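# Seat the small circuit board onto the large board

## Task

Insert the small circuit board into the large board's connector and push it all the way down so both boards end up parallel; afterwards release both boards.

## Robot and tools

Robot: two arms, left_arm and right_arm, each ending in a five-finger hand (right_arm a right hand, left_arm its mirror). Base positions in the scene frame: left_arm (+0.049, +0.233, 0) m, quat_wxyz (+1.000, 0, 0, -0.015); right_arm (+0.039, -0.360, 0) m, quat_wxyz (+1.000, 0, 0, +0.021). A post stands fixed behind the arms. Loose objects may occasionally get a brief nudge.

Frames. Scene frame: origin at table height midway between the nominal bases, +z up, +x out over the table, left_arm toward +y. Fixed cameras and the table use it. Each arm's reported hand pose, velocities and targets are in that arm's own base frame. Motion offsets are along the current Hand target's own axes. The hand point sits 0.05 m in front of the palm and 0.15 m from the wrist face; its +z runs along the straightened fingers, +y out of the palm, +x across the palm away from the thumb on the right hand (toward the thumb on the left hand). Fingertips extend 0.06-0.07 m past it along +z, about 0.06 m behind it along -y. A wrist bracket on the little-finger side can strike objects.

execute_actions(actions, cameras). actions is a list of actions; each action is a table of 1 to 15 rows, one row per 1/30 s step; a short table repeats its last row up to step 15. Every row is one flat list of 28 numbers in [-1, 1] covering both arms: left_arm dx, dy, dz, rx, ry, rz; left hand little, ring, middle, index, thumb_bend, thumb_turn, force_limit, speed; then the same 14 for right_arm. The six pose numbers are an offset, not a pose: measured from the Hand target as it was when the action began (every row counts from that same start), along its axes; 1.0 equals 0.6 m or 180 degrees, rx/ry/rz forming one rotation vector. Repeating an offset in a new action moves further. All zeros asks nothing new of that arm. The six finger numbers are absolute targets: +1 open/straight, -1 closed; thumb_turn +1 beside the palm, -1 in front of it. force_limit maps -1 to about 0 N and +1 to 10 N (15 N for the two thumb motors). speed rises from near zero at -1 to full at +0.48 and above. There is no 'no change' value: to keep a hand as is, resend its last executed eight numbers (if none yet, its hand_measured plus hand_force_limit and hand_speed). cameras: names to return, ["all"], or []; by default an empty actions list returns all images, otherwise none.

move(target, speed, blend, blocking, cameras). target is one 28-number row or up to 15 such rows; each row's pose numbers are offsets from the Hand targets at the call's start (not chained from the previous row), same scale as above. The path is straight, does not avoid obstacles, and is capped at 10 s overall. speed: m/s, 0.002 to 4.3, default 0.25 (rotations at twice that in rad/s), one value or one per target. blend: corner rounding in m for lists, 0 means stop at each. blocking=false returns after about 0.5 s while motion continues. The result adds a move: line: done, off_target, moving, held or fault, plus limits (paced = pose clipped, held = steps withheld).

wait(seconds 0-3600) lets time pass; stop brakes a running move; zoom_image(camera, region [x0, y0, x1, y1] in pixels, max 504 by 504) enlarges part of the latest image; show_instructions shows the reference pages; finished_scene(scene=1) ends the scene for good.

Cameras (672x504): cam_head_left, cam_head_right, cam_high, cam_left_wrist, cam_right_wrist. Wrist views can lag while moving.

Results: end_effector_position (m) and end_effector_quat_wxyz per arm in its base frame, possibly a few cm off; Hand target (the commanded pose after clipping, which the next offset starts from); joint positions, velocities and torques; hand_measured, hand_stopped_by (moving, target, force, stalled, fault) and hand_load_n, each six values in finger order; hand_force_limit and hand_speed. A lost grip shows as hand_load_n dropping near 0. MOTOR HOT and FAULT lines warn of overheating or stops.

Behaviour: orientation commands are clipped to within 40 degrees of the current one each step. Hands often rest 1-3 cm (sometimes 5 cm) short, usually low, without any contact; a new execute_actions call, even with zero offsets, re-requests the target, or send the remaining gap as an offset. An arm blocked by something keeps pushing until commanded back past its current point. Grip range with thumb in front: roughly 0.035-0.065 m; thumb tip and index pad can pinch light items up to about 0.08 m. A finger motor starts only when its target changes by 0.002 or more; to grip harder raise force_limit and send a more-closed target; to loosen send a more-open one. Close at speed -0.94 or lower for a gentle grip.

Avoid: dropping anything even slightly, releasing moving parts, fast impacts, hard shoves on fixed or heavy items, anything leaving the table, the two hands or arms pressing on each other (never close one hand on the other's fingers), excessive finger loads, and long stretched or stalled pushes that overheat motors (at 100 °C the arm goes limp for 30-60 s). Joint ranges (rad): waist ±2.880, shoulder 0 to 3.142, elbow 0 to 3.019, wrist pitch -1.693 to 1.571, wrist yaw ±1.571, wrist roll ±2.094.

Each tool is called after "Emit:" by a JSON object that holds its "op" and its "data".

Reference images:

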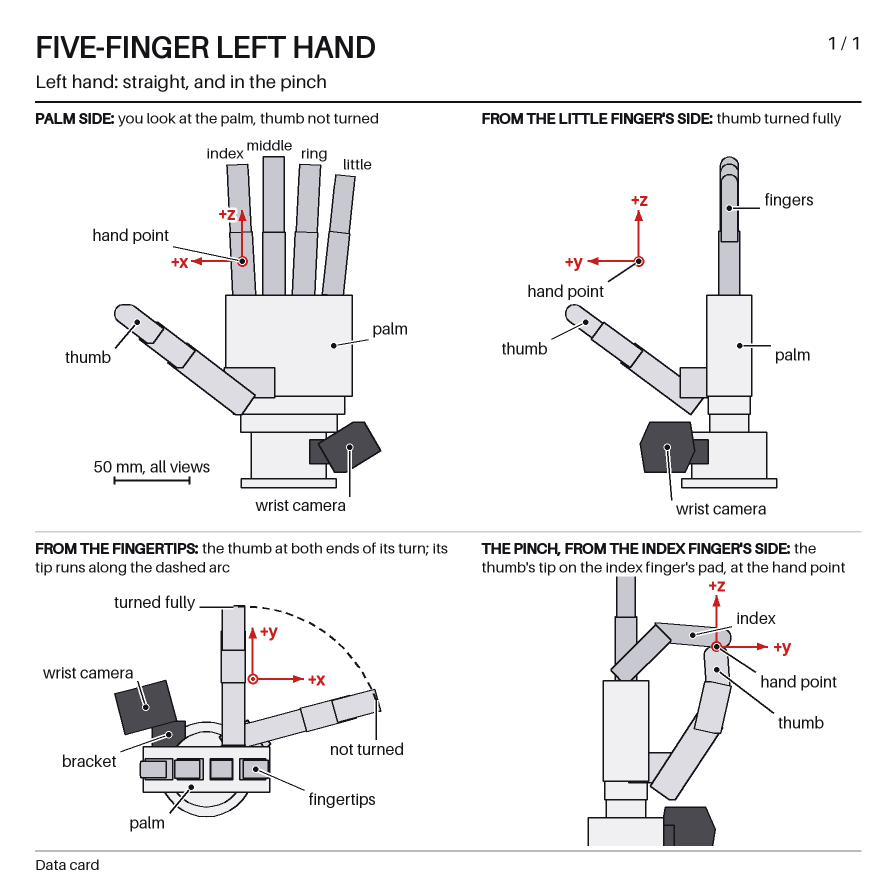

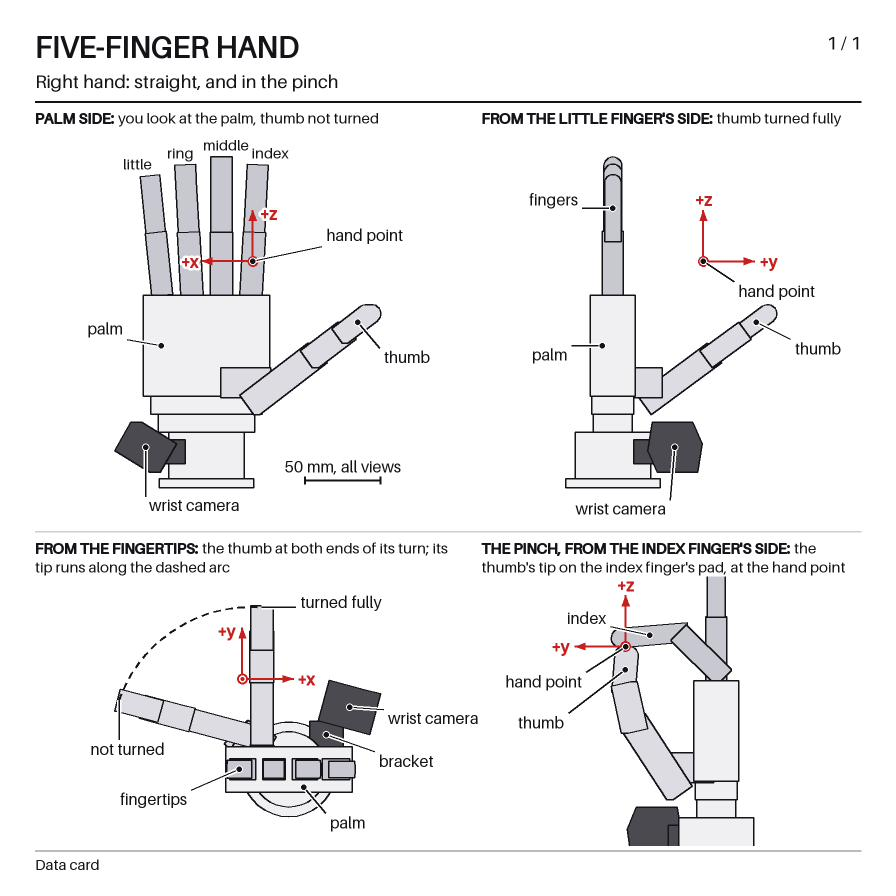

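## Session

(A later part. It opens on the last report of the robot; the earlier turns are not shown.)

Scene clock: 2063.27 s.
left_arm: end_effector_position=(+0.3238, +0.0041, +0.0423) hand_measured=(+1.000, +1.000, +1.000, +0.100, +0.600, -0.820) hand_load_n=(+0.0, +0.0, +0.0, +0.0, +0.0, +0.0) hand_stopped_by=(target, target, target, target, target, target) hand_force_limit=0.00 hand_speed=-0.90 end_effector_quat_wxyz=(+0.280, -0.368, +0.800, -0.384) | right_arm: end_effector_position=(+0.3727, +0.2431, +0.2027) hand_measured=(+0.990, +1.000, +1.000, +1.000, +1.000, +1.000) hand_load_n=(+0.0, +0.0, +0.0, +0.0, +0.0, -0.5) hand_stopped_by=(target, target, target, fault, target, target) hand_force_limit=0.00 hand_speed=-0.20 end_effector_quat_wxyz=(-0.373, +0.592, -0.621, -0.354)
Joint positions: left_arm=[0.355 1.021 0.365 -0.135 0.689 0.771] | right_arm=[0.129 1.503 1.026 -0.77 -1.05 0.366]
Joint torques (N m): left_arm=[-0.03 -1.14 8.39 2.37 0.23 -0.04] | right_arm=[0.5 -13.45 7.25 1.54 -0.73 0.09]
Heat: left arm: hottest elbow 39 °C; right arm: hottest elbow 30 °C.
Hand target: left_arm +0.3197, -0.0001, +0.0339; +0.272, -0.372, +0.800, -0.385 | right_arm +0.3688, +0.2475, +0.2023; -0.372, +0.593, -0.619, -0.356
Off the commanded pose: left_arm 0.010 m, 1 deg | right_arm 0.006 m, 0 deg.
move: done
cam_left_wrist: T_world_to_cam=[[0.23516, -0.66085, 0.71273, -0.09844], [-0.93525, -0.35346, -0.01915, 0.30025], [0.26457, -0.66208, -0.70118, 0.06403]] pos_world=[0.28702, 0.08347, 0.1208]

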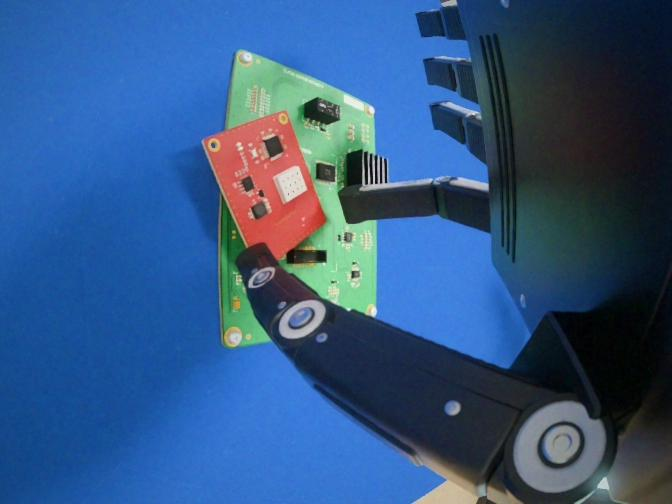

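Emit:
{"op": "move", "data": {"target": [0.0022,0.0123,0.0083,0,0,0,1,1,1,0.10,0.6,-0.82,0.0,-0.9,0,0,0,0,0,0,0.99,1,1,1,1,1,0,-0.2], "speed": 0.04, "cameras": ["cam_left_wrist"]}}

Emit:
{"op": "zoom_image", "data": {"camera": "cam_left_wrist", "region": [170, 90, 370, 290]}}

Scene clock: 2070.03 s.
left_arm: end_effector_position=(+0.3240, +0.0041, +0.0331) hand_measured=(+1.000, +1.000, +1.000, +0.100, +0.600, -0.820) hand_load_n=(+0.0, +0.0, +0.0, +0.0, +0.0, +0.0) hand_stopped_by=(target, target, target, target, target, target) hand_force_limit=0.00 hand_speed=-0.90 end_effector_quat_wxyz=(+0.280, -0.368, +0.799, -0.384) | right_arm: end_effector_position=(+0.3727, +0.2431, +0.2027) hand_measured=(+0.990, +1.000, +1.000, +1.000, +1.000, +1.000) hand_load_n=(+0.0, +0.0, +0.0, +0.0, +0.0, +0.0) hand_stopped_by=(target, target, target, fault, target, target) hand_force_limit=0.00 hand_speed=-0.20 end_effector_quat_wxyz=(-0.373, +0.592, -0.621, -0.354)
Joint positions: left_arm=[0.355 1.052 0.351 -0.09 0.689 0.77] | right_arm=[0.129 1.503 1.026 -0.77 -1.05 0.366]
Joint torques (N m): left_arm=[-0.56 -1.44 8.35 1.98 0.21 -0.03] | right_arm=[0.5 -13.63 7.16 1.55 -0.73 0.11]
Heat: left arm: hottest elbow 39 °C; right arm: hottest elbow 30 °C.
Hand target: left_arm +0.3197, +0.0000, +0.0250; +0.272, -0.372, +0.800, -0.385 | right_arm +0.3688, +0.2475, +0.2023; -0.372, +0.593, -0.619, -0.356
Off the commanded pose: left_arm 0.010 m, 1 deg | right_arm 0.006 m, 0 deg.
move: done
cam_left_wrist: T_world_to_cam=[[0.2356, -0.66035, 0.71304, -0.09211], [-0.93512, -0.35384, -0.01871, 0.30011], [0.26466, -0.66237, -0.70087, 0.05751]] pos_world=[0.28712, 0.08347, 0.1116]

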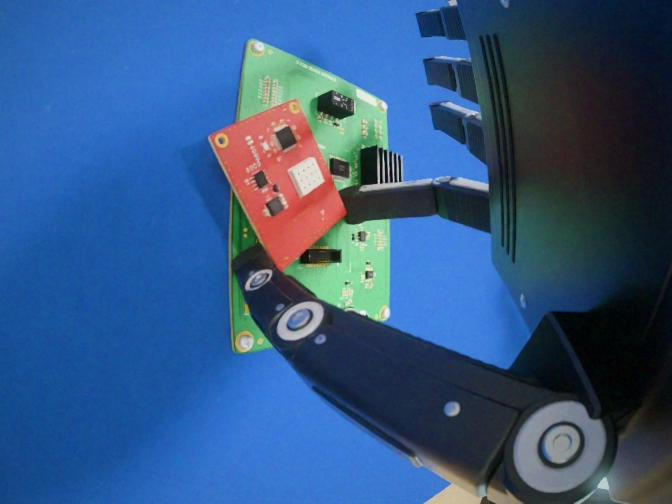

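Scaled by 2.520 from the camera's image (finer frame: 960x720).

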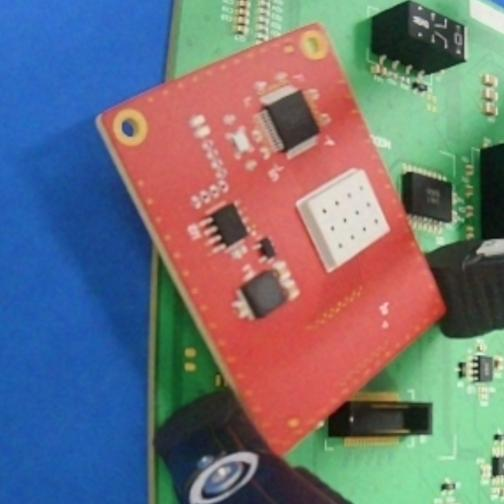

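Emit:
{"op": "move", "data": {"target": [0,0,0,0,0,0,1,1,1,-0.04,0.6,-0.82,0.0,-0.94,0,0,0,0,0,0,0.99,1,1,1,1,1,0,-0.2], "speed": 0.04, "cameras": ["cam_left_wrist"]}}

Emit:
{"op": "zoom_image", "data": {"camera": "cam_left_wrist", "region": [170, 90, 370, 290]}}

Scene clock: 2076.33 s.
left_arm: end_effector_position=(+0.3239, +0.0041, +0.0329) hand_measured=(+1.000, +1.000, +1.000, +0.018, +0.602, -0.820) hand_load_n=(+0.0, +0.0, +0.0, +5.5, +6.0, +0.0) hand_stopped_by=(target, target, target, force, target, target) hand_force_limit=0.00 hand_speed=-0.94 end_effector_quat_wxyz=(+0.280, -0.368, +0.799, -0.384) | right_arm: end_effector_position=(+0.3727, +0.2431, +0.2027) hand_measured=(+0.990, +1.000, +1.000, +1.000, +1.000, +1.000) hand_load_n=(+0.0, +0.0, +0.0, +0.0, -0.5, +0.0) hand_stopped_by=(target, target, target, fault, target, target) hand_force_limit=0.00 hand_speed=-0.20 end_effector_quat_wxyz=(-0.373, +0.592, -0.621, -0.354)
Joint positions: left_arm=[0.355 1.052 0.351 -0.09 0.689 0.77] | right_arm=[0.129 1.503 1.026 -0.77 -1.05 0.366]
Joint torques (N m): left_arm=[0.21 -1.73 7.94 2.28 0.22 -0.06] | right_arm=[0.5 -13.51 7.2 1.66 -0.74 0.11]
Heat: left arm: hottest elbow 39 °C; right arm: hottest elbow 30 °C.
Hand target: left_arm +0.3197, -0.0001, +0.0249; +0.272, -0.372, +0.800, -0.385 | right_arm +0.3688, +0.2475, +0.2023; -0.372, +0.593, -0.619, -0.356
Off the commanded pose: left_arm 0.010 m, 1 deg | right_arm 0.006 m, 0 deg.
move: done
cam_left_wrist: T_world_to_cam=[[0.23615, -0.66018, 0.71302, -0.09213], [-0.93512, -0.35388, -0.01794, 0.30003], [0.26417, -0.66252, -0.70092, 0.05753]] pos_world=[0.28712, 0.08347, 0.1114]

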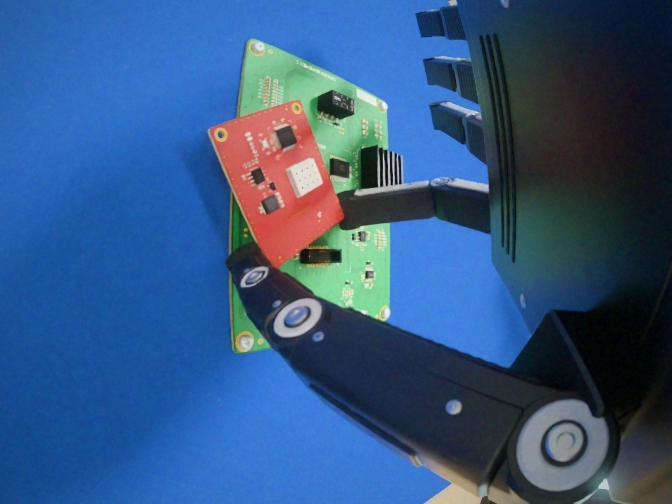

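Scaled by 2.520 from the camera's image (finer frame: 960x720).

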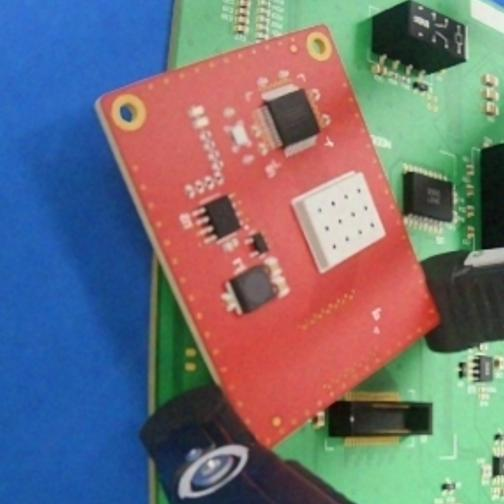

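Emit:
{"op": "move", "data": {"target": [-0.0392,-0.12,-0.0675,0,0,0,1,1,1,-0.04,0.6,-0.82,0.0,-0.94,0,0,0,0,0,0,0.99,1,1,1,1,1,0,-0.2], "speed": 0.08, "cameras": ["cam_left_wrist"]}}

Emit:
{"op": "zoom_image", "data": {"camera": "cam_left_wrist", "region": [170, 90, 370, 290]}}

Scene clock: 2087.90 s.
left_arm: end_effector_position=(+0.3135, -0.0002, +0.0825) hand_measured=(+1.000, +1.000, +1.000, +0.018, +0.602, -0.820) hand_load_n=(+0.0, +0.0, +0.0, +5.5, +6.0, +0.0) hand_stopped_by=(target, target, target, force, target, target) hand_force_limit=0.00 hand_speed=-0.94 end_effector_quat_wxyz=(+0.250, -0.384, +0.803, -0.381) | right_arm: end_effector_position=(+0.3727, +0.2431, +0.2027) hand_measured=(+0.990, +1.000, +1.000, +1.000, +1.000, +1.000) hand_load_n=(+0.0, +0.0, +0.0, +0.0, -0.5, +0.0) hand_stopped_by=(target, target, target, fault, target, target) hand_force_limit=0.00 hand_speed=-0.20 end_effector_quat_wxyz=(-0.373, +0.592, -0.621, -0.354)
Joint positions: left_arm=[0.352 0.916 0.459 -0.398 0.686 0.765] | right_arm=[0.129 1.503 1.026 -0.77 -1.05 0.366]
Joint torques (N m): left_arm=[0.09 -2.43 15.73 1.16 0.42 -0.05] | right_arm=[0.67 -13.68 7.31 1.58 -0.74 0.12]
Heat: left arm: hottest elbow 38 °C; right arm: hottest elbow 30 °C.
Hand target: left_arm +0.3318, +0.0048, +0.1099; +0.272, -0.372, +0.800, -0.385 | right_arm +0.3688, +0.2475, +0.2023; -0.372, +0.593, -0.619, -0.356
Off the commanded pose: left_arm 0.033 m, 3 deg | right_arm 0.006 m, 0 deg.
move: off_target (left_arm)
cam_left_wrist: T_world_to_cam=[[0.28248, -0.64292, 0.71194, -0.14235], [-0.9333, -0.35573, 0.04908, 0.28358], [0.2217, -0.67832, -0.70052, 0.10546]] pos_world=[0.2815, 0.0809, 0.16131]

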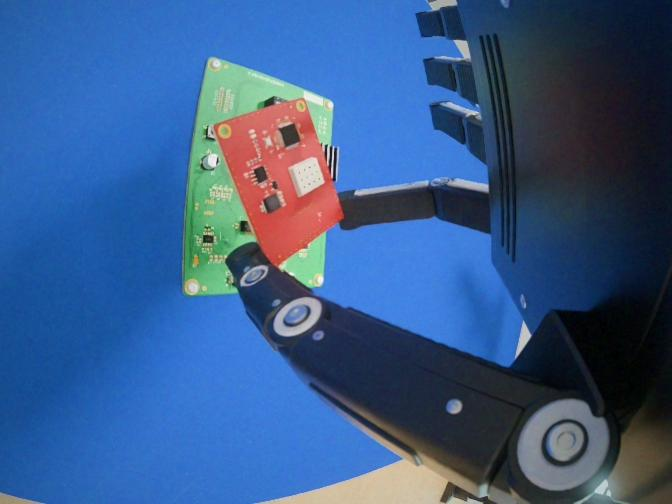

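Scaled by 2.520 from the camera's image (finer frame: 960x720).

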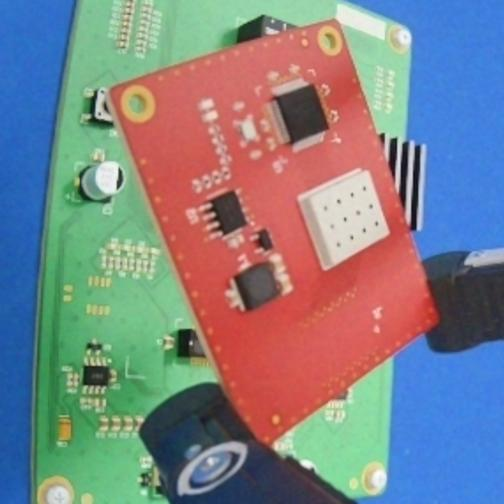

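Emit:
{"op": "zoom_image", "data": {"camera": "cam_left_wrist", "region": [200, 80, 320, 180]}}

Emit:
{"op": "zoom_image", "data": {"camera": "cam_left_wrist", "region": [250, 180, 370, 280]}}

Scaled by 4.200 from the camera's image (finer frame: 960x720).

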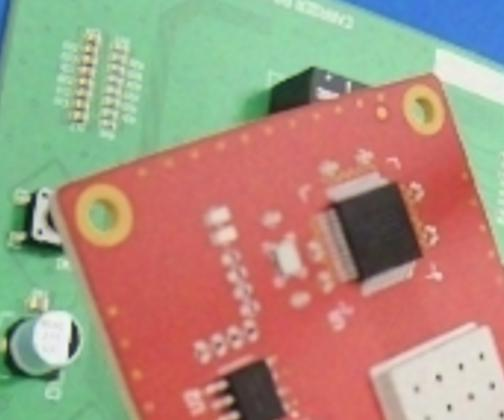

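Scaled by 4.200 from the camera's image (finer frame: 960x720).

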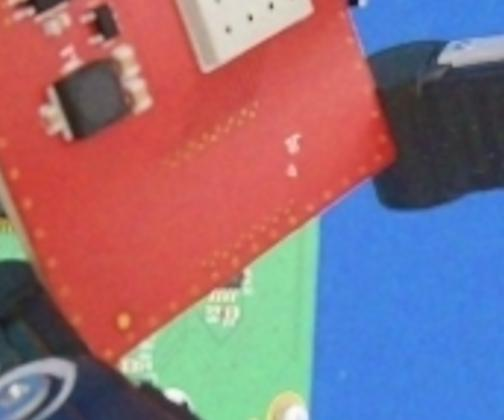

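Emit:
{"op": "move", "data": {"target": [0.0549,0.0783,0.0375,0.0169,0.1538,0.0747,1,1,1,-0.04,0.6,-0.82,0.0,-0.94,0,0,0,0,0,0,0.99,1,1,1,1,1,0,-0.2], "speed": 0.08, "cameras": ["cam_left_wrist"]}}

Emit:
{"op": "zoom_image", "data": {"camera": "cam_left_wrist", "region": [170, 90, 370, 290]}}

Scene clock: 2117.53 s.
left_arm: end_effector_position=(+0.2930, -0.0185, +0.0441) hand_measured=(+1.000, +1.000, +1.000, +0.018, +0.602, -0.820) hand_load_n=(+0.0, +0.0, +0.0, +5.5, +6.0, +0.0) hand_stopped_by=(target, target, target, force, target, target) hand_force_limit=0.00 hand_speed=-0.94 end_effector_quat_wxyz=(+0.114, -0.177, +0.868, -0.451) | right_arm: end_effector_position=(+0.3727, +0.2431, +0.2027) hand_measured=(+0.990, +1.000, +1.000, +1.000, +1.000, +1.000) hand_load_n=(+0.0, +0.0, +0.0, +0.0, +0.0, +0.0) hand_stopped_by=(target, target, target, fault, target, target) hand_force_limit=0.00 hand_speed=-0.20 end_effector_quat_wxyz=(-0.373, +0.592, -0.621, -0.354)
Joint positions: left_arm=[0.384 1.273 0.615 -0.819 0.963 1.504] | right_arm=[0.129 1.503 1.026 -0.77 -1.05 0.366]
Joint torques (N m): left_arm=[0.38 -4.6 12.94 0.28 0.72 0.08] | right_arm=[0.15 -13.74 7.2 1.52 -0.74 0.11]
Heat: left arm: hottest elbow 42 °C; right arm: hottest elbow 30 °C.
Hand target: left_arm +0.3109, -0.0110, +0.0540; +0.126, -0.167, +0.869, -0.449 | right_arm +0.3688, +0.2475, +0.2023; -0.372, +0.593, -0.619, -0.356
Off the commanded pose: left_arm 0.022 m, 2 deg | right_arm 0.006 m, 0 deg.
move: off_target (left_arm)
cam_left_wrist: T_world_to_cam=[[-0.03921, -0.66048, 0.74982, -0.02861], [-0.98136, 0.16675, 0.09556, 0.28144], [-0.18815, -0.73209, -0.65471, 0.18779]] pos_world=[0.31041, 0.07166, 0.11751]

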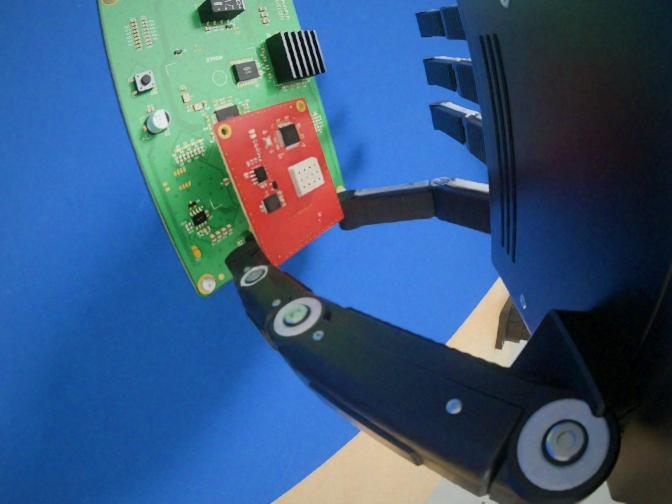

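Scaled by 2.520 from the camera's image (finer frame: 960x720).

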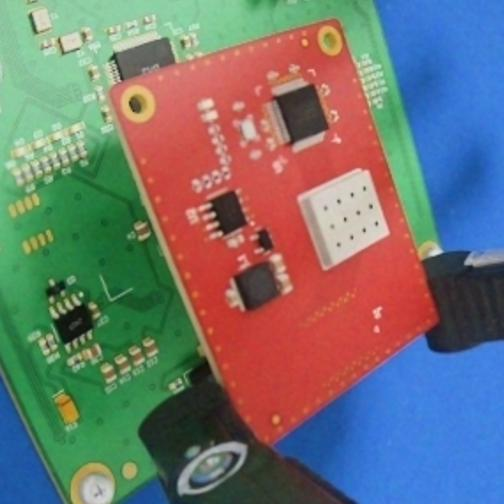

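Emit:
{"op": "move", "data": {"target": [[-0.03,-0.05,-0.05,0,0,0,1,1,1,-0.04,0.6,-0.82,0.0,-0.94,0,0,0,0,0,0,0.99,1,1,1,1,1,0,-0.2],[0,0,0,0,0,0,1,1,1,-0.04,0.6,-0.82,0.0,-0.94,0,0,0,0,0,0,0.99,1,1,1,1,1,0,-0.2]], "speed": 0.08, "cameras": ["cam_left_wrist"]}}

Emit:
{"op": "zoom_image", "data": {"camera": "cam_left_wrist", "region": [150, 90, 370, 290]}}

Scene clock: 2126.30 s.
left_arm: end_effector_position=(+0.3156, -0.0065, +0.0624) hand_measured=(+1.000, +1.000, +1.000, +0.018, +0.602, -0.820) hand_load_n=(+0.0, -0.5, +0.0, +5.5, +6.0, +0.0) hand_stopped_by=(target, target, target, force, target, target) hand_force_limit=0.00 hand_speed=-0.94 end_effector_quat_wxyz=(+0.137, -0.161, +0.870, -0.446) | right_arm: end_effector_position=(+0.3727, +0.2431, +0.2027) hand_measured=(+0.990, +1.000, +1.000, +1.000, +1.000, +1.000) hand_load_n=(+0.0, +0.5, +0.0, +0.0, -0.5, +0.0) hand_stopped_by=(target, target, target, fault, target, target) hand_force_limit=0.00 hand_speed=-0.20 end_effector_quat_wxyz=(-0.373, +0.592, -0.621, -0.354)
Joint positions: left_arm=[0.393 1.275 0.677 -0.844 0.966 1.53] | right_arm=[0.129 1.503 1.026 -0.77 -1.05 0.366]
Joint torques (N m): left_arm=[0.03 -5.19 7.69 1.21 0.6 -0.08] | right_arm=[0.5 -13.51 7.2 1.52 -0.74 0.12]
Heat: left arm: hottest elbow 41 °C; right arm: hottest elbow 30 °C.
Hand target: left_arm +0.3110, -0.0109, +0.0540; +0.126, -0.167, +0.869, -0.449 | right_arm +0.3688, +0.2475, +0.2023; -0.372, +0.593, -0.619, -0.356
Off the commanded pose: left_arm 0.011 m, 2 deg | right_arm 0.006 m, 0 deg.
move: off_target (left_arm)
cam_left_wrist: T_world_to_cam=[[-0.08207, -0.67554, 0.73274, -0.01898], [-0.98411, 0.17108, 0.0475, 0.3038], [-0.15744, -0.7172, -0.67885, 0.20472]] pos_world=[0.32965, 0.08203, 0.13846]

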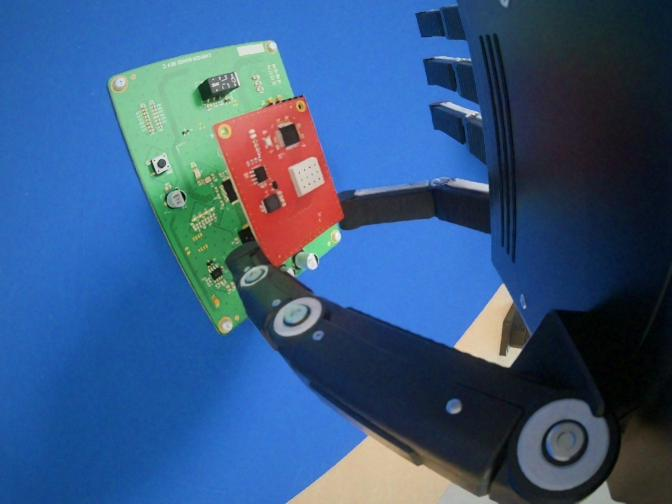

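Scaled by 2.291 from the camera's image (finer frame: 960x720).

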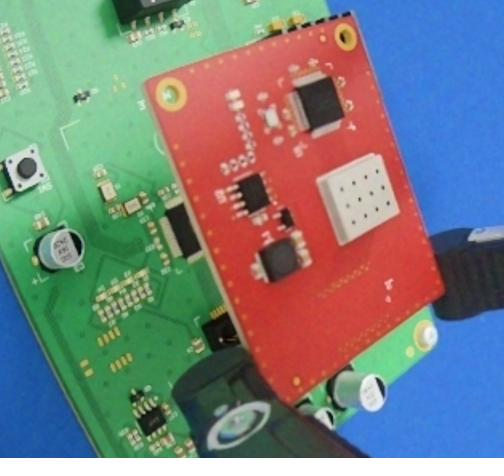

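Emit:
{"op": "zoom_image", "data": {"camera": "cam_left_wrist", "region": [160, 120, 220, 180]}}

Emit:
{"op": "zoom_image", "data": {"camera": "cam_left_wrist", "region": [200, 200, 270, 270]}}

Scaled by 8.400 from the camera's image (finer frame: 960x720).

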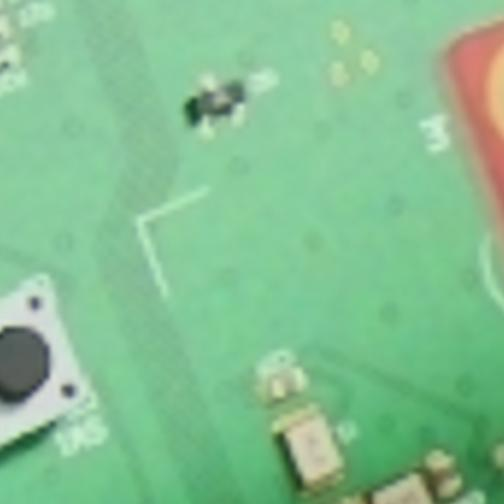

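Scaled by 7.200 from the camera's image (finer frame: 960x720).

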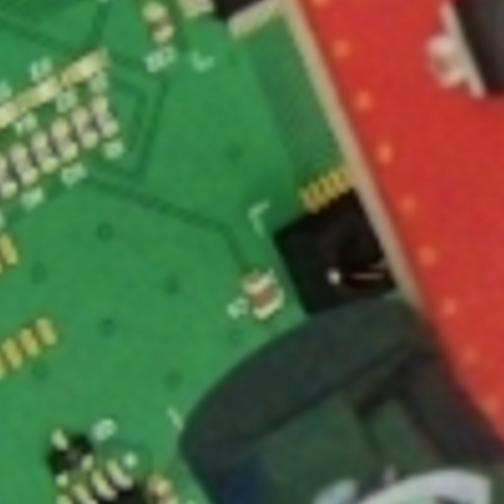

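Emit:
{"op": "move", "data": {"target": [0.0076,0.0226,0.0178,0.0004,-0.0148,0.0087,1,1,1,-0.04,0.6,-0.82,0.0,-0.94,0,0,0,0,0,0,0.99,1,1,1,1,1,0,-0.2], "speed": 0.05, "cameras": ["cam_left_wrist"]}}

Emit:
{"op": "zoom_image", "data": {"camera": "cam_left_wrist", "region": [150, 90, 370, 290]}}

Emit:
{"op": "zoom_image", "data": {"camera": "cam_left_wrist", "region": [170, 100, 230, 160]}}

Emit:
{"op": "zoom_image", "data": {"camera": "cam_left_wrist", "region": [210, 190, 280, 260]}}

Scene clock: 2229.93 s.
left_arm: end_effector_position=(+0.3126, -0.0093, +0.0405) hand_measured=(+1.000, +1.000, +1.000, +0.018, +0.602, -0.820) hand_load_n=(+0.0, +0.0, +0.0, +5.5, +6.0, +0.0) hand_stopped_by=(target, target, target, force, target, target) hand_force_limit=0.00 hand_speed=-0.94 end_effector_quat_wxyz=(+0.156, -0.164, +0.867, -0.444) | right_arm: end_effector_position=(+0.3727, +0.2431, +0.2027) hand_measured=(+0.990, +1.000, +1.000, +1.000, +1.000, +1.000) hand_load_n=(+0.0, +0.0, +0.0, +0.0, +0.0, +0.0) hand_stopped_by=(target, target, target, fault, target, target) hand_force_limit=0.00 hand_speed=-0.20 end_effector_quat_wxyz=(-0.373, +0.592, -0.621, -0.354)
Joint positions: left_arm=[0.39 1.275 0.603 -0.701 0.966 1.485] | right_arm=[0.129 1.503 1.026 -0.77 -1.05 0.366]
Joint torques (N m): left_arm=[-0.15 -7.12 7.16 1.44 0.53 -0.11] | right_arm=[0.62 -13.45 7.25 1.52 -0.74 0.12]
Heat: left arm: hottest elbow 36 °C; right arm: hottest elbow 30 °C.
Hand target: left_arm +0.3084, -0.0133, +0.0366; +0.152, -0.166, +0.867, -0.444 | right_arm +0.3688, +0.2475, +0.2023; -0.372, +0.593, -0.619, -0.356
Off the commanded pose: left_arm 0.007 m, 1 deg | right_arm 0.006 m, 0 deg.
move: done
cam_left_wrist: T_world_to_cam=[[-0.08929, -0.68359, 0.72438, -0.00272], [-0.98877, 0.14833, 0.0181, 0.30495], [-0.11982, -0.71464, -0.68916, 0.17605]] pos_world=[0.32237, 0.07872, 0.11778]

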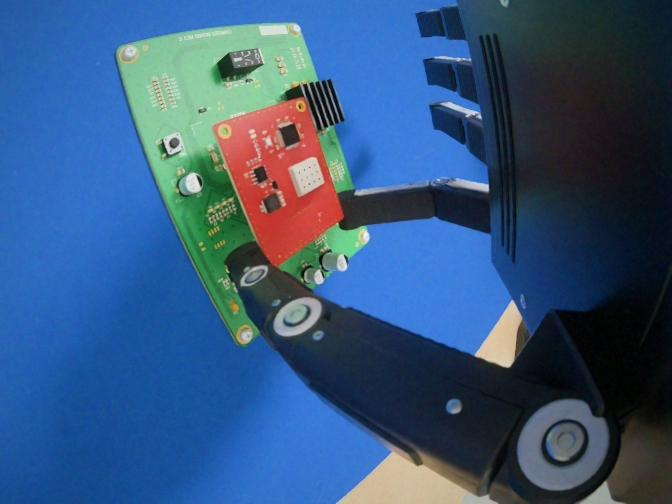

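Scaled by 2.291 from the camera's image (finer frame: 960x720).

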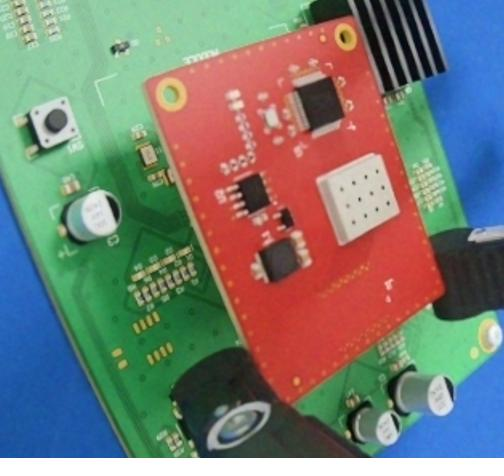

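Scaled by 8.400 from the camera's image (finer frame: 960x720).

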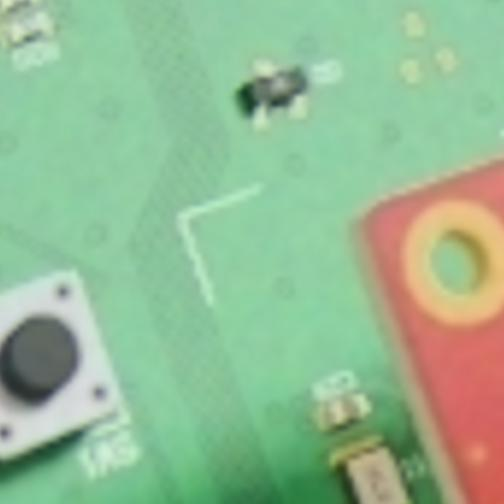

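Scaled by 7.200 from the camera's image (finer frame: 960x720).

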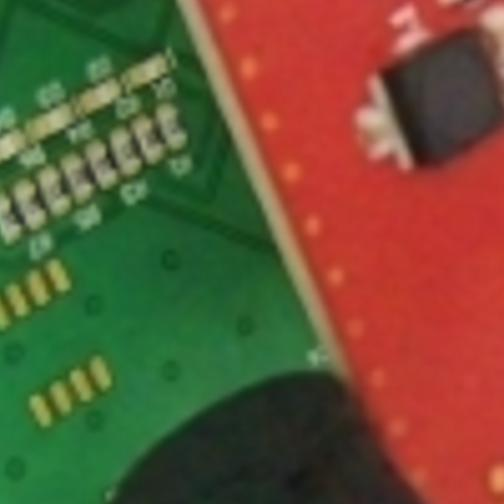

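Emit:
{"op": "move", "data": {"target": [0.0011,0.0116,0.0066,0,0,0,1,1,1,-0.04,0.6,-0.82,0.0,-0.94,0,0,0,0,0,0,0.99,1,1,1,1,1,0,-0.2], "speed": 0.03, "cameras": ["cam_left_wrist"]}}

Emit:
{"op": "zoom_image", "data": {"camera": "cam_left_wrist", "region": [150, 90, 370, 290]}}

Emit:
{"op": "zoom_image", "data": {"camera": "cam_left_wrist", "region": [170, 100, 230, 160]}}

Scene clock: 2257.37 s.
left_arm: end_effector_position=(+0.3136, -0.0090, +0.0373) hand_measured=(+1.000, +1.000, +1.000, +0.018, +0.602, -0.820) hand_load_n=(+0.0, +0.0, +0.0, +5.5, +6.0, +0.0) hand_stopped_by=(target, target, target, force, target, target) hand_force_limit=0.00 hand_speed=-0.94 end_effector_quat_wxyz=(+0.162, -0.161, +0.867, -0.442) | right_arm: end_effector_position=(+0.3727, +0.2431, +0.2027) hand_measured=(+0.990, +1.000, +1.000, +1.000, +1.000, +1.000) hand_load_n=(+0.0, +0.0, +0.0, +0.0, +0.0, +0.0) hand_stopped_by=(target, target, target, fault, target, target) hand_force_limit=0.00 hand_speed=-0.20 end_effector_quat_wxyz=(-0.373, +0.592, -0.621, -0.354)
Joint positions: left_arm=[0.39 1.277 0.593 -0.675 0.966 1.484] | right_arm=[0.129 1.503 1.026 -0.77 -1.05 0.366]
Joint torques (N m): left_arm=[0.03 -4.72 7.2 1.33 0.52 -0.04] | right_arm=[0.5 -13.39 7.25 1.58 -0.74 0.12]
Heat: left arm: hottest elbow 35 °C; right arm: hottest elbow 30 °C.
Hand target: left_arm +0.3084, -0.0125, +0.0285; +0.152, -0.166, +0.867, -0.444 | right_arm +0.3688, +0.2475, +0.2023; -0.372, +0.593, -0.619, -0.356
Off the commanded pose: left_arm 0.011 m, 1 deg | right_arm 0.006 m, 0 deg.
move: off_target (left_arm)
cam_left_wrist: T_world_to_cam=[[-0.09802, -0.68731, 0.71972, 0.00286], [-0.98899, 0.14785, 0.0065, 0.30632], [-0.11087, -0.71116, -0.69424, 0.17161]] pos_world=[0.32226, 0.07872, 0.11509]

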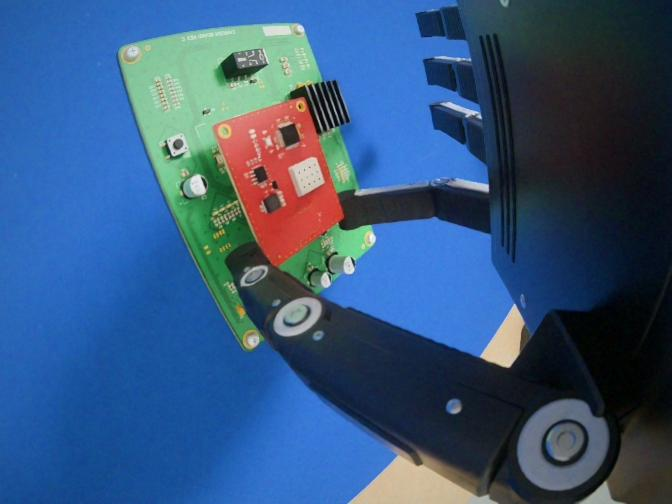

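Scaled by 2.291 from the camera's image (finer frame: 960x720).

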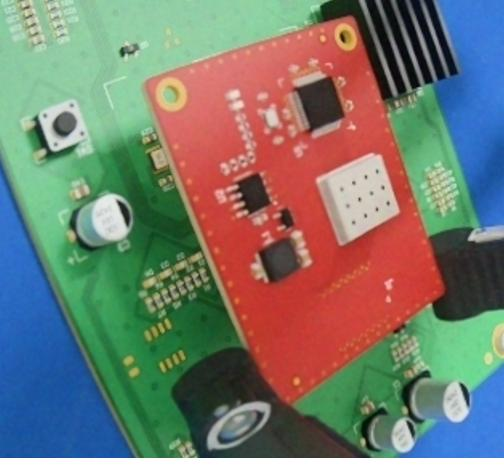

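Scaled by 8.400 from the camera's image (finer frame: 960x720).

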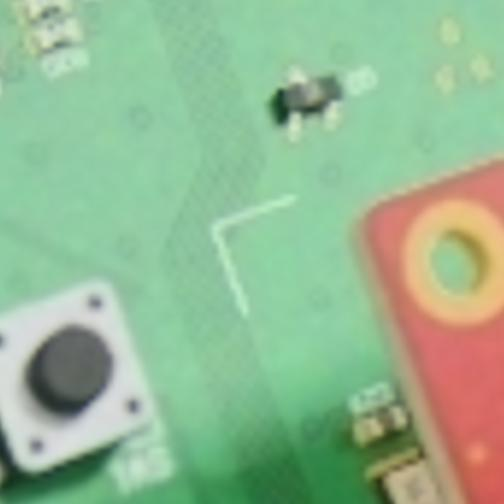

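Emit:
{"op": "move", "data": {"target": [0.0049,0.0088,0.0039,0,0,0,1,1,1,-0.04,0.6,-0.82,0.0,-0.94,0,0,0,0,0,0,0.99,1,1,1,1,1,0,-0.2], "speed": 0.03, "cameras": ["cam_left_wrist"]}}

Emit:
{"op": "zoom_image", "data": {"camera": "cam_left_wrist", "region": [150, 90, 370, 290]}}

Emit:
{"op": "zoom_image", "data": {"camera": "cam_left_wrist", "region": [170, 100, 230, 160]}}

Scene clock: 2270.63 s.
left_arm: end_effector_position=(+0.3119, -0.0097, +0.0324) hand_measured=(+1.000, +1.000, +1.000, +0.018, +0.602, -0.820) hand_load_n=(+0.0, +0.0, -0.5, +4.5, +4.5, +0.0) hand_stopped_by=(target, target, target, force, target, target) hand_force_limit=0.00 hand_speed=-0.94 end_effector_quat_wxyz=(+0.162, -0.161, +0.867, -0.442) | right_arm: end_effector_position=(+0.3727, +0.2431, +0.2027) hand_measured=(+0.990, +1.000, +1.000, +1.000, +1.000, +1.000) hand_load_n=(+0.0, +0.0, +0.0, +0.0, +0.0, +0.0) hand_stopped_by=(target, target, target, fault, target, target) hand_force_limit=0.00 hand_speed=-0.20 end_effector_quat_wxyz=(-0.373, +0.592, -0.621, -0.354)
Joint positions: left_arm=[0.39 1.284 0.582 -0.659 0.966 1.484] | right_arm=[0.129 1.503 1.026 -0.77 -1.05 0.366]
Joint torques (N m): left_arm=[0.79 -5.13 7.08 1.2 0.53 0.05] | right_arm=[0.26 -13.45 7.21 1.57 -0.74 0.09]
Heat: left arm: hottest elbow 34 °C; right arm: hottest elbow 30 °C.
Hand target: left_arm +0.3058, -0.0126, +0.0226; +0.152, -0.166, +0.867, -0.444 | right_arm +0.3688, +0.2475, +0.2023; -0.372, +0.593, -0.619, -0.356
Off the commanded pose: left_arm 0.012 m, 1 deg | right_arm 0.006 m, 0 deg.
move: off_target (left_arm)
cam_left_wrist: T_world_to_cam=[[-0.09748, -0.6871, 0.71999, 0.00553], [-0.98899, 0.14784, 0.00719, 0.3048], [-0.11138, -0.71136, -0.69394, 0.16768]] pos_world=[0.32066, 0.07802, 0.11019]

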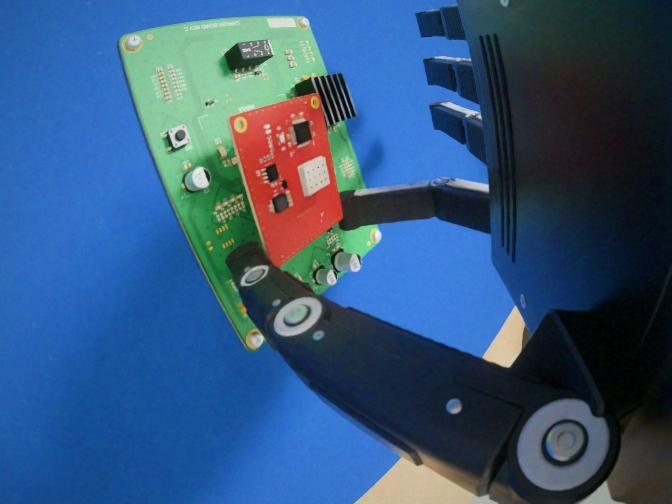

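Scaled by 2.291 from the camera's image (finer frame: 960x720).

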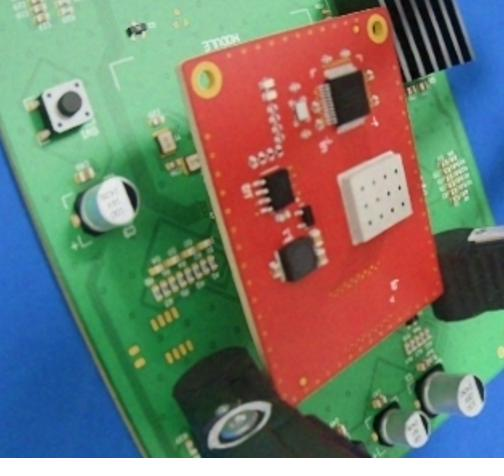

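Scaled by 8.400 from the camera's image (finer frame: 960x720).

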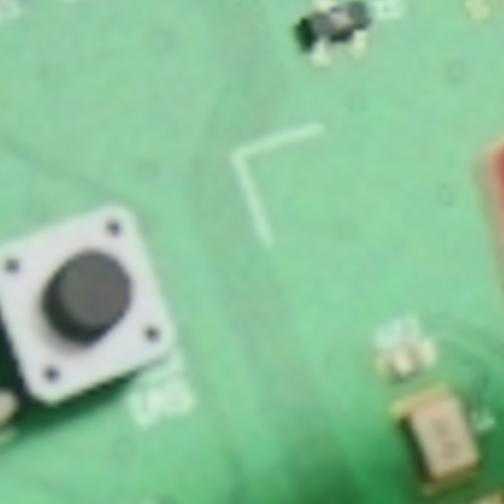

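Emit:
{"op": "zoom_image", "data": {"camera": "cam_left_wrist", "region": [250, 190, 360, 280]}}

Emit:
{"op": "zoom_image", "data": {"camera": "cam_left_wrist", "region": [220, 85, 330, 175]}}

Scaled by 4.582 from the camera's image (finer frame: 960x720).

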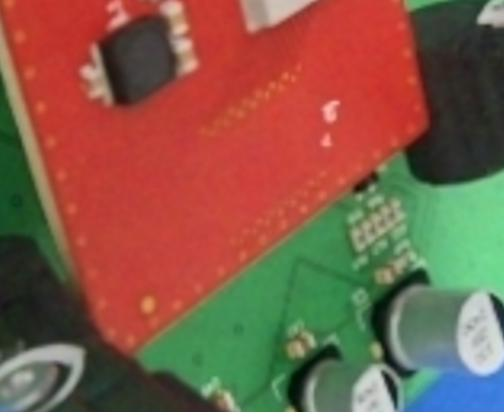

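Scaled by 4.582 from the camera's image (finer frame: 960x720).

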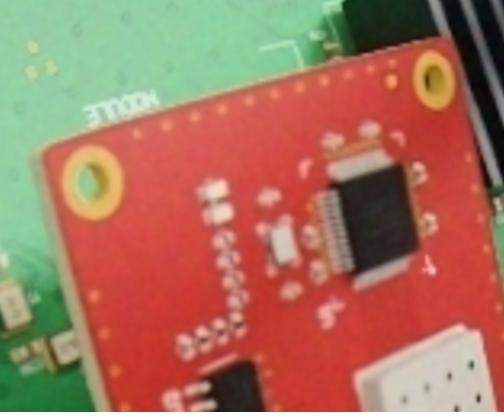

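Emit:
{"op": "move", "data": {"target": [[-0.0455,-0.0841,-0.0529,0,0,0,1,1,1,-0.04,0.6,-0.82,0.0,-0.94,0,0,0,0,0,0,0.99,1,1,1,1,1,0,-0.2],[-0.0455,-0.0841,-0.0529,-0.0048,0.0332,-0.0477,1,1,1,-0.04,0.6,-0.82,0.0,-0.94,0,0,0,0,0,0,0.99,1,1,1,1,1,0,-0.2],[-0.0089,-0.0183,-0.0113,-0.0048,0.0332,-0.0477,1,1,1,-0.04,0.6,-0.82,0.0,-0.94,0,0,0,0,0,0,0.99,1,1,1,1,1,0,-0.2]], "speed": [0.12,0.1,0.06], "cameras": ["cam_left_wrist"]}}

Emit:
{"op": "zoom_image", "data": {"camera": "cam_left_wrist", "region": [150, 80, 370, 290]}}

Scene clock: 2364.50 s.
left_arm: end_effector_position=(+0.3143, -0.0083, +0.0445) hand_measured=(+1.000, +1.000, +1.000, +0.018, +0.602, -0.820) hand_load_n=(+0.0, +0.0, +0.0, +4.0, +4.0, +0.0) hand_stopped_by=(target, target, target, force, target, target) hand_force_limit=0.00 hand_speed=-0.94 end_effector_quat_wxyz=(+0.081, -0.205, +0.863, -0.455) | right_arm: end_effector_position=(+0.3727, +0.2431, +0.2027) hand_measured=(+0.990, +1.000, +1.000, +1.000, +1.000, +1.000) hand_load_n=(+0.0, +0.0, +0.0, +0.0, +0.0, +0.0) hand_stopped_by=(target, target, target, fault, target, target) hand_force_limit=0.00 hand_speed=-0.20 end_effector_quat_wxyz=(-0.373, +0.592, -0.621, -0.354)
Joint positions: left_arm=[0.389 1.384 0.712 -0.87 0.961 1.478] | right_arm=[0.129 1.503 1.026 -0.77 -1.05 0.366]
Joint torques (N m): left_arm=[0.03 -6.95 6.9 0.91 0.57 -0.01] | right_arm=[0.56 -13.45 7.24 1.46 -0.75 0.13]
Heat: left arm: hottest elbow 34 °C; right arm: hottest elbow 30 °C.
Hand target: left_arm +0.3095, -0.0116, +0.0360; +0.072, -0.208, +0.863, -0.456 | right_arm +0.3688, +0.2475, +0.2023; -0.372, +0.593, -0.619, -0.356
Off the commanded pose: left_arm 0.010 m, 1 deg | right_arm 0.006 m, 0 deg.
move: done
cam_left_wrist: T_world_to_cam=[[0.034, -0.63752, 0.76968, -0.04513], [-0.97413, 0.15102, 0.16812, 0.29505], [-0.22342, -0.75548, -0.61589, 0.20864]] pos_world=[0.33557, 0.0843, 0.11363]

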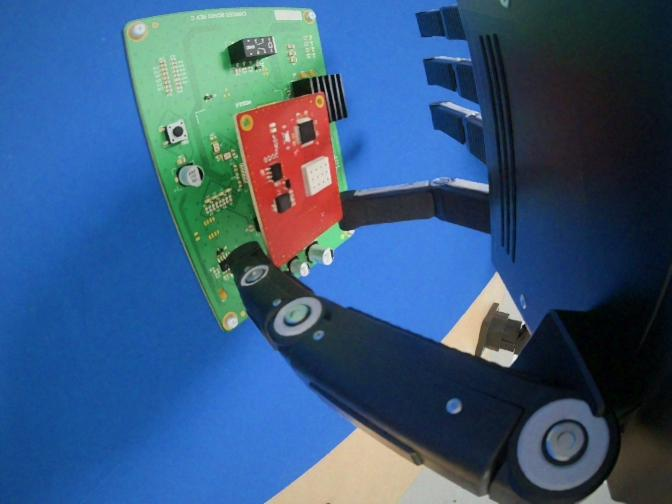

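Scaled by 2.291 from the camera's image (finer frame: 960x720).

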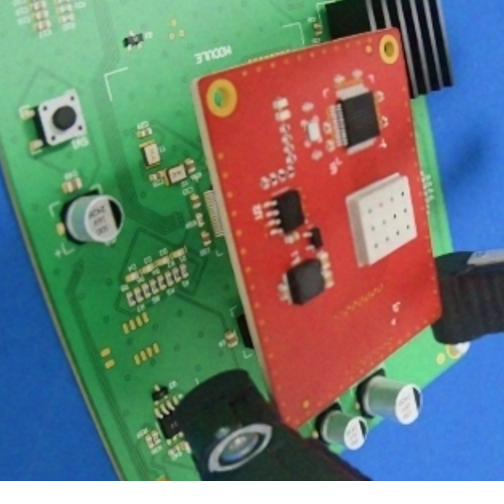

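Emit:
{"op": "zoom_image", "data": {"camera": "cam_left_wrist", "region": [225, 80, 335, 170]}}

Emit:
{"op": "zoom_image", "data": {"camera": "cam_left_wrist", "region": [250, 190, 360, 280]}}

Emit:
{"op": "zoom_image", "data": {"camera": "cam_left_wrist", "region": [180, 90, 240, 150]}}

Emit:
{"op": "zoom_image", "data": {"camera": "cam_left_wrist", "region": [210, 190, 270, 250]}}

Scaled by 4.582 from the camera's image (finer frame: 960x720).

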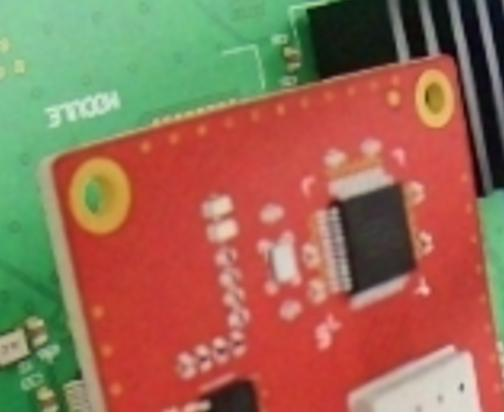

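Scaled by 4.582 from the camera's image (finer frame: 960x720).

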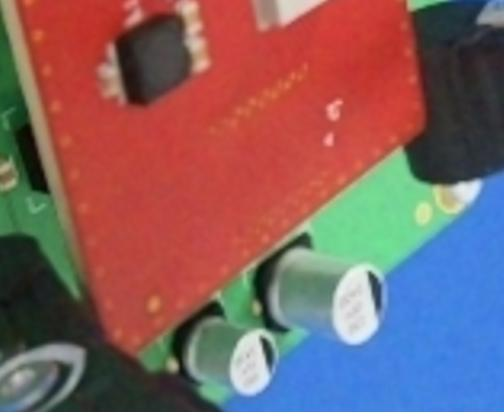

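Scaled by 8.400 from the camera's image (finer frame: 960x720).

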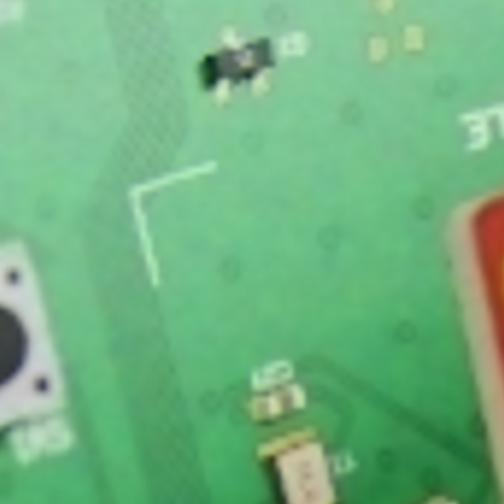

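Scaled by 8.400 from the camera's image (finer frame: 960x720).

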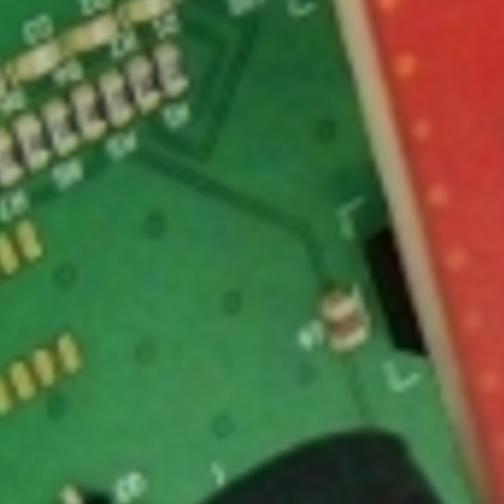

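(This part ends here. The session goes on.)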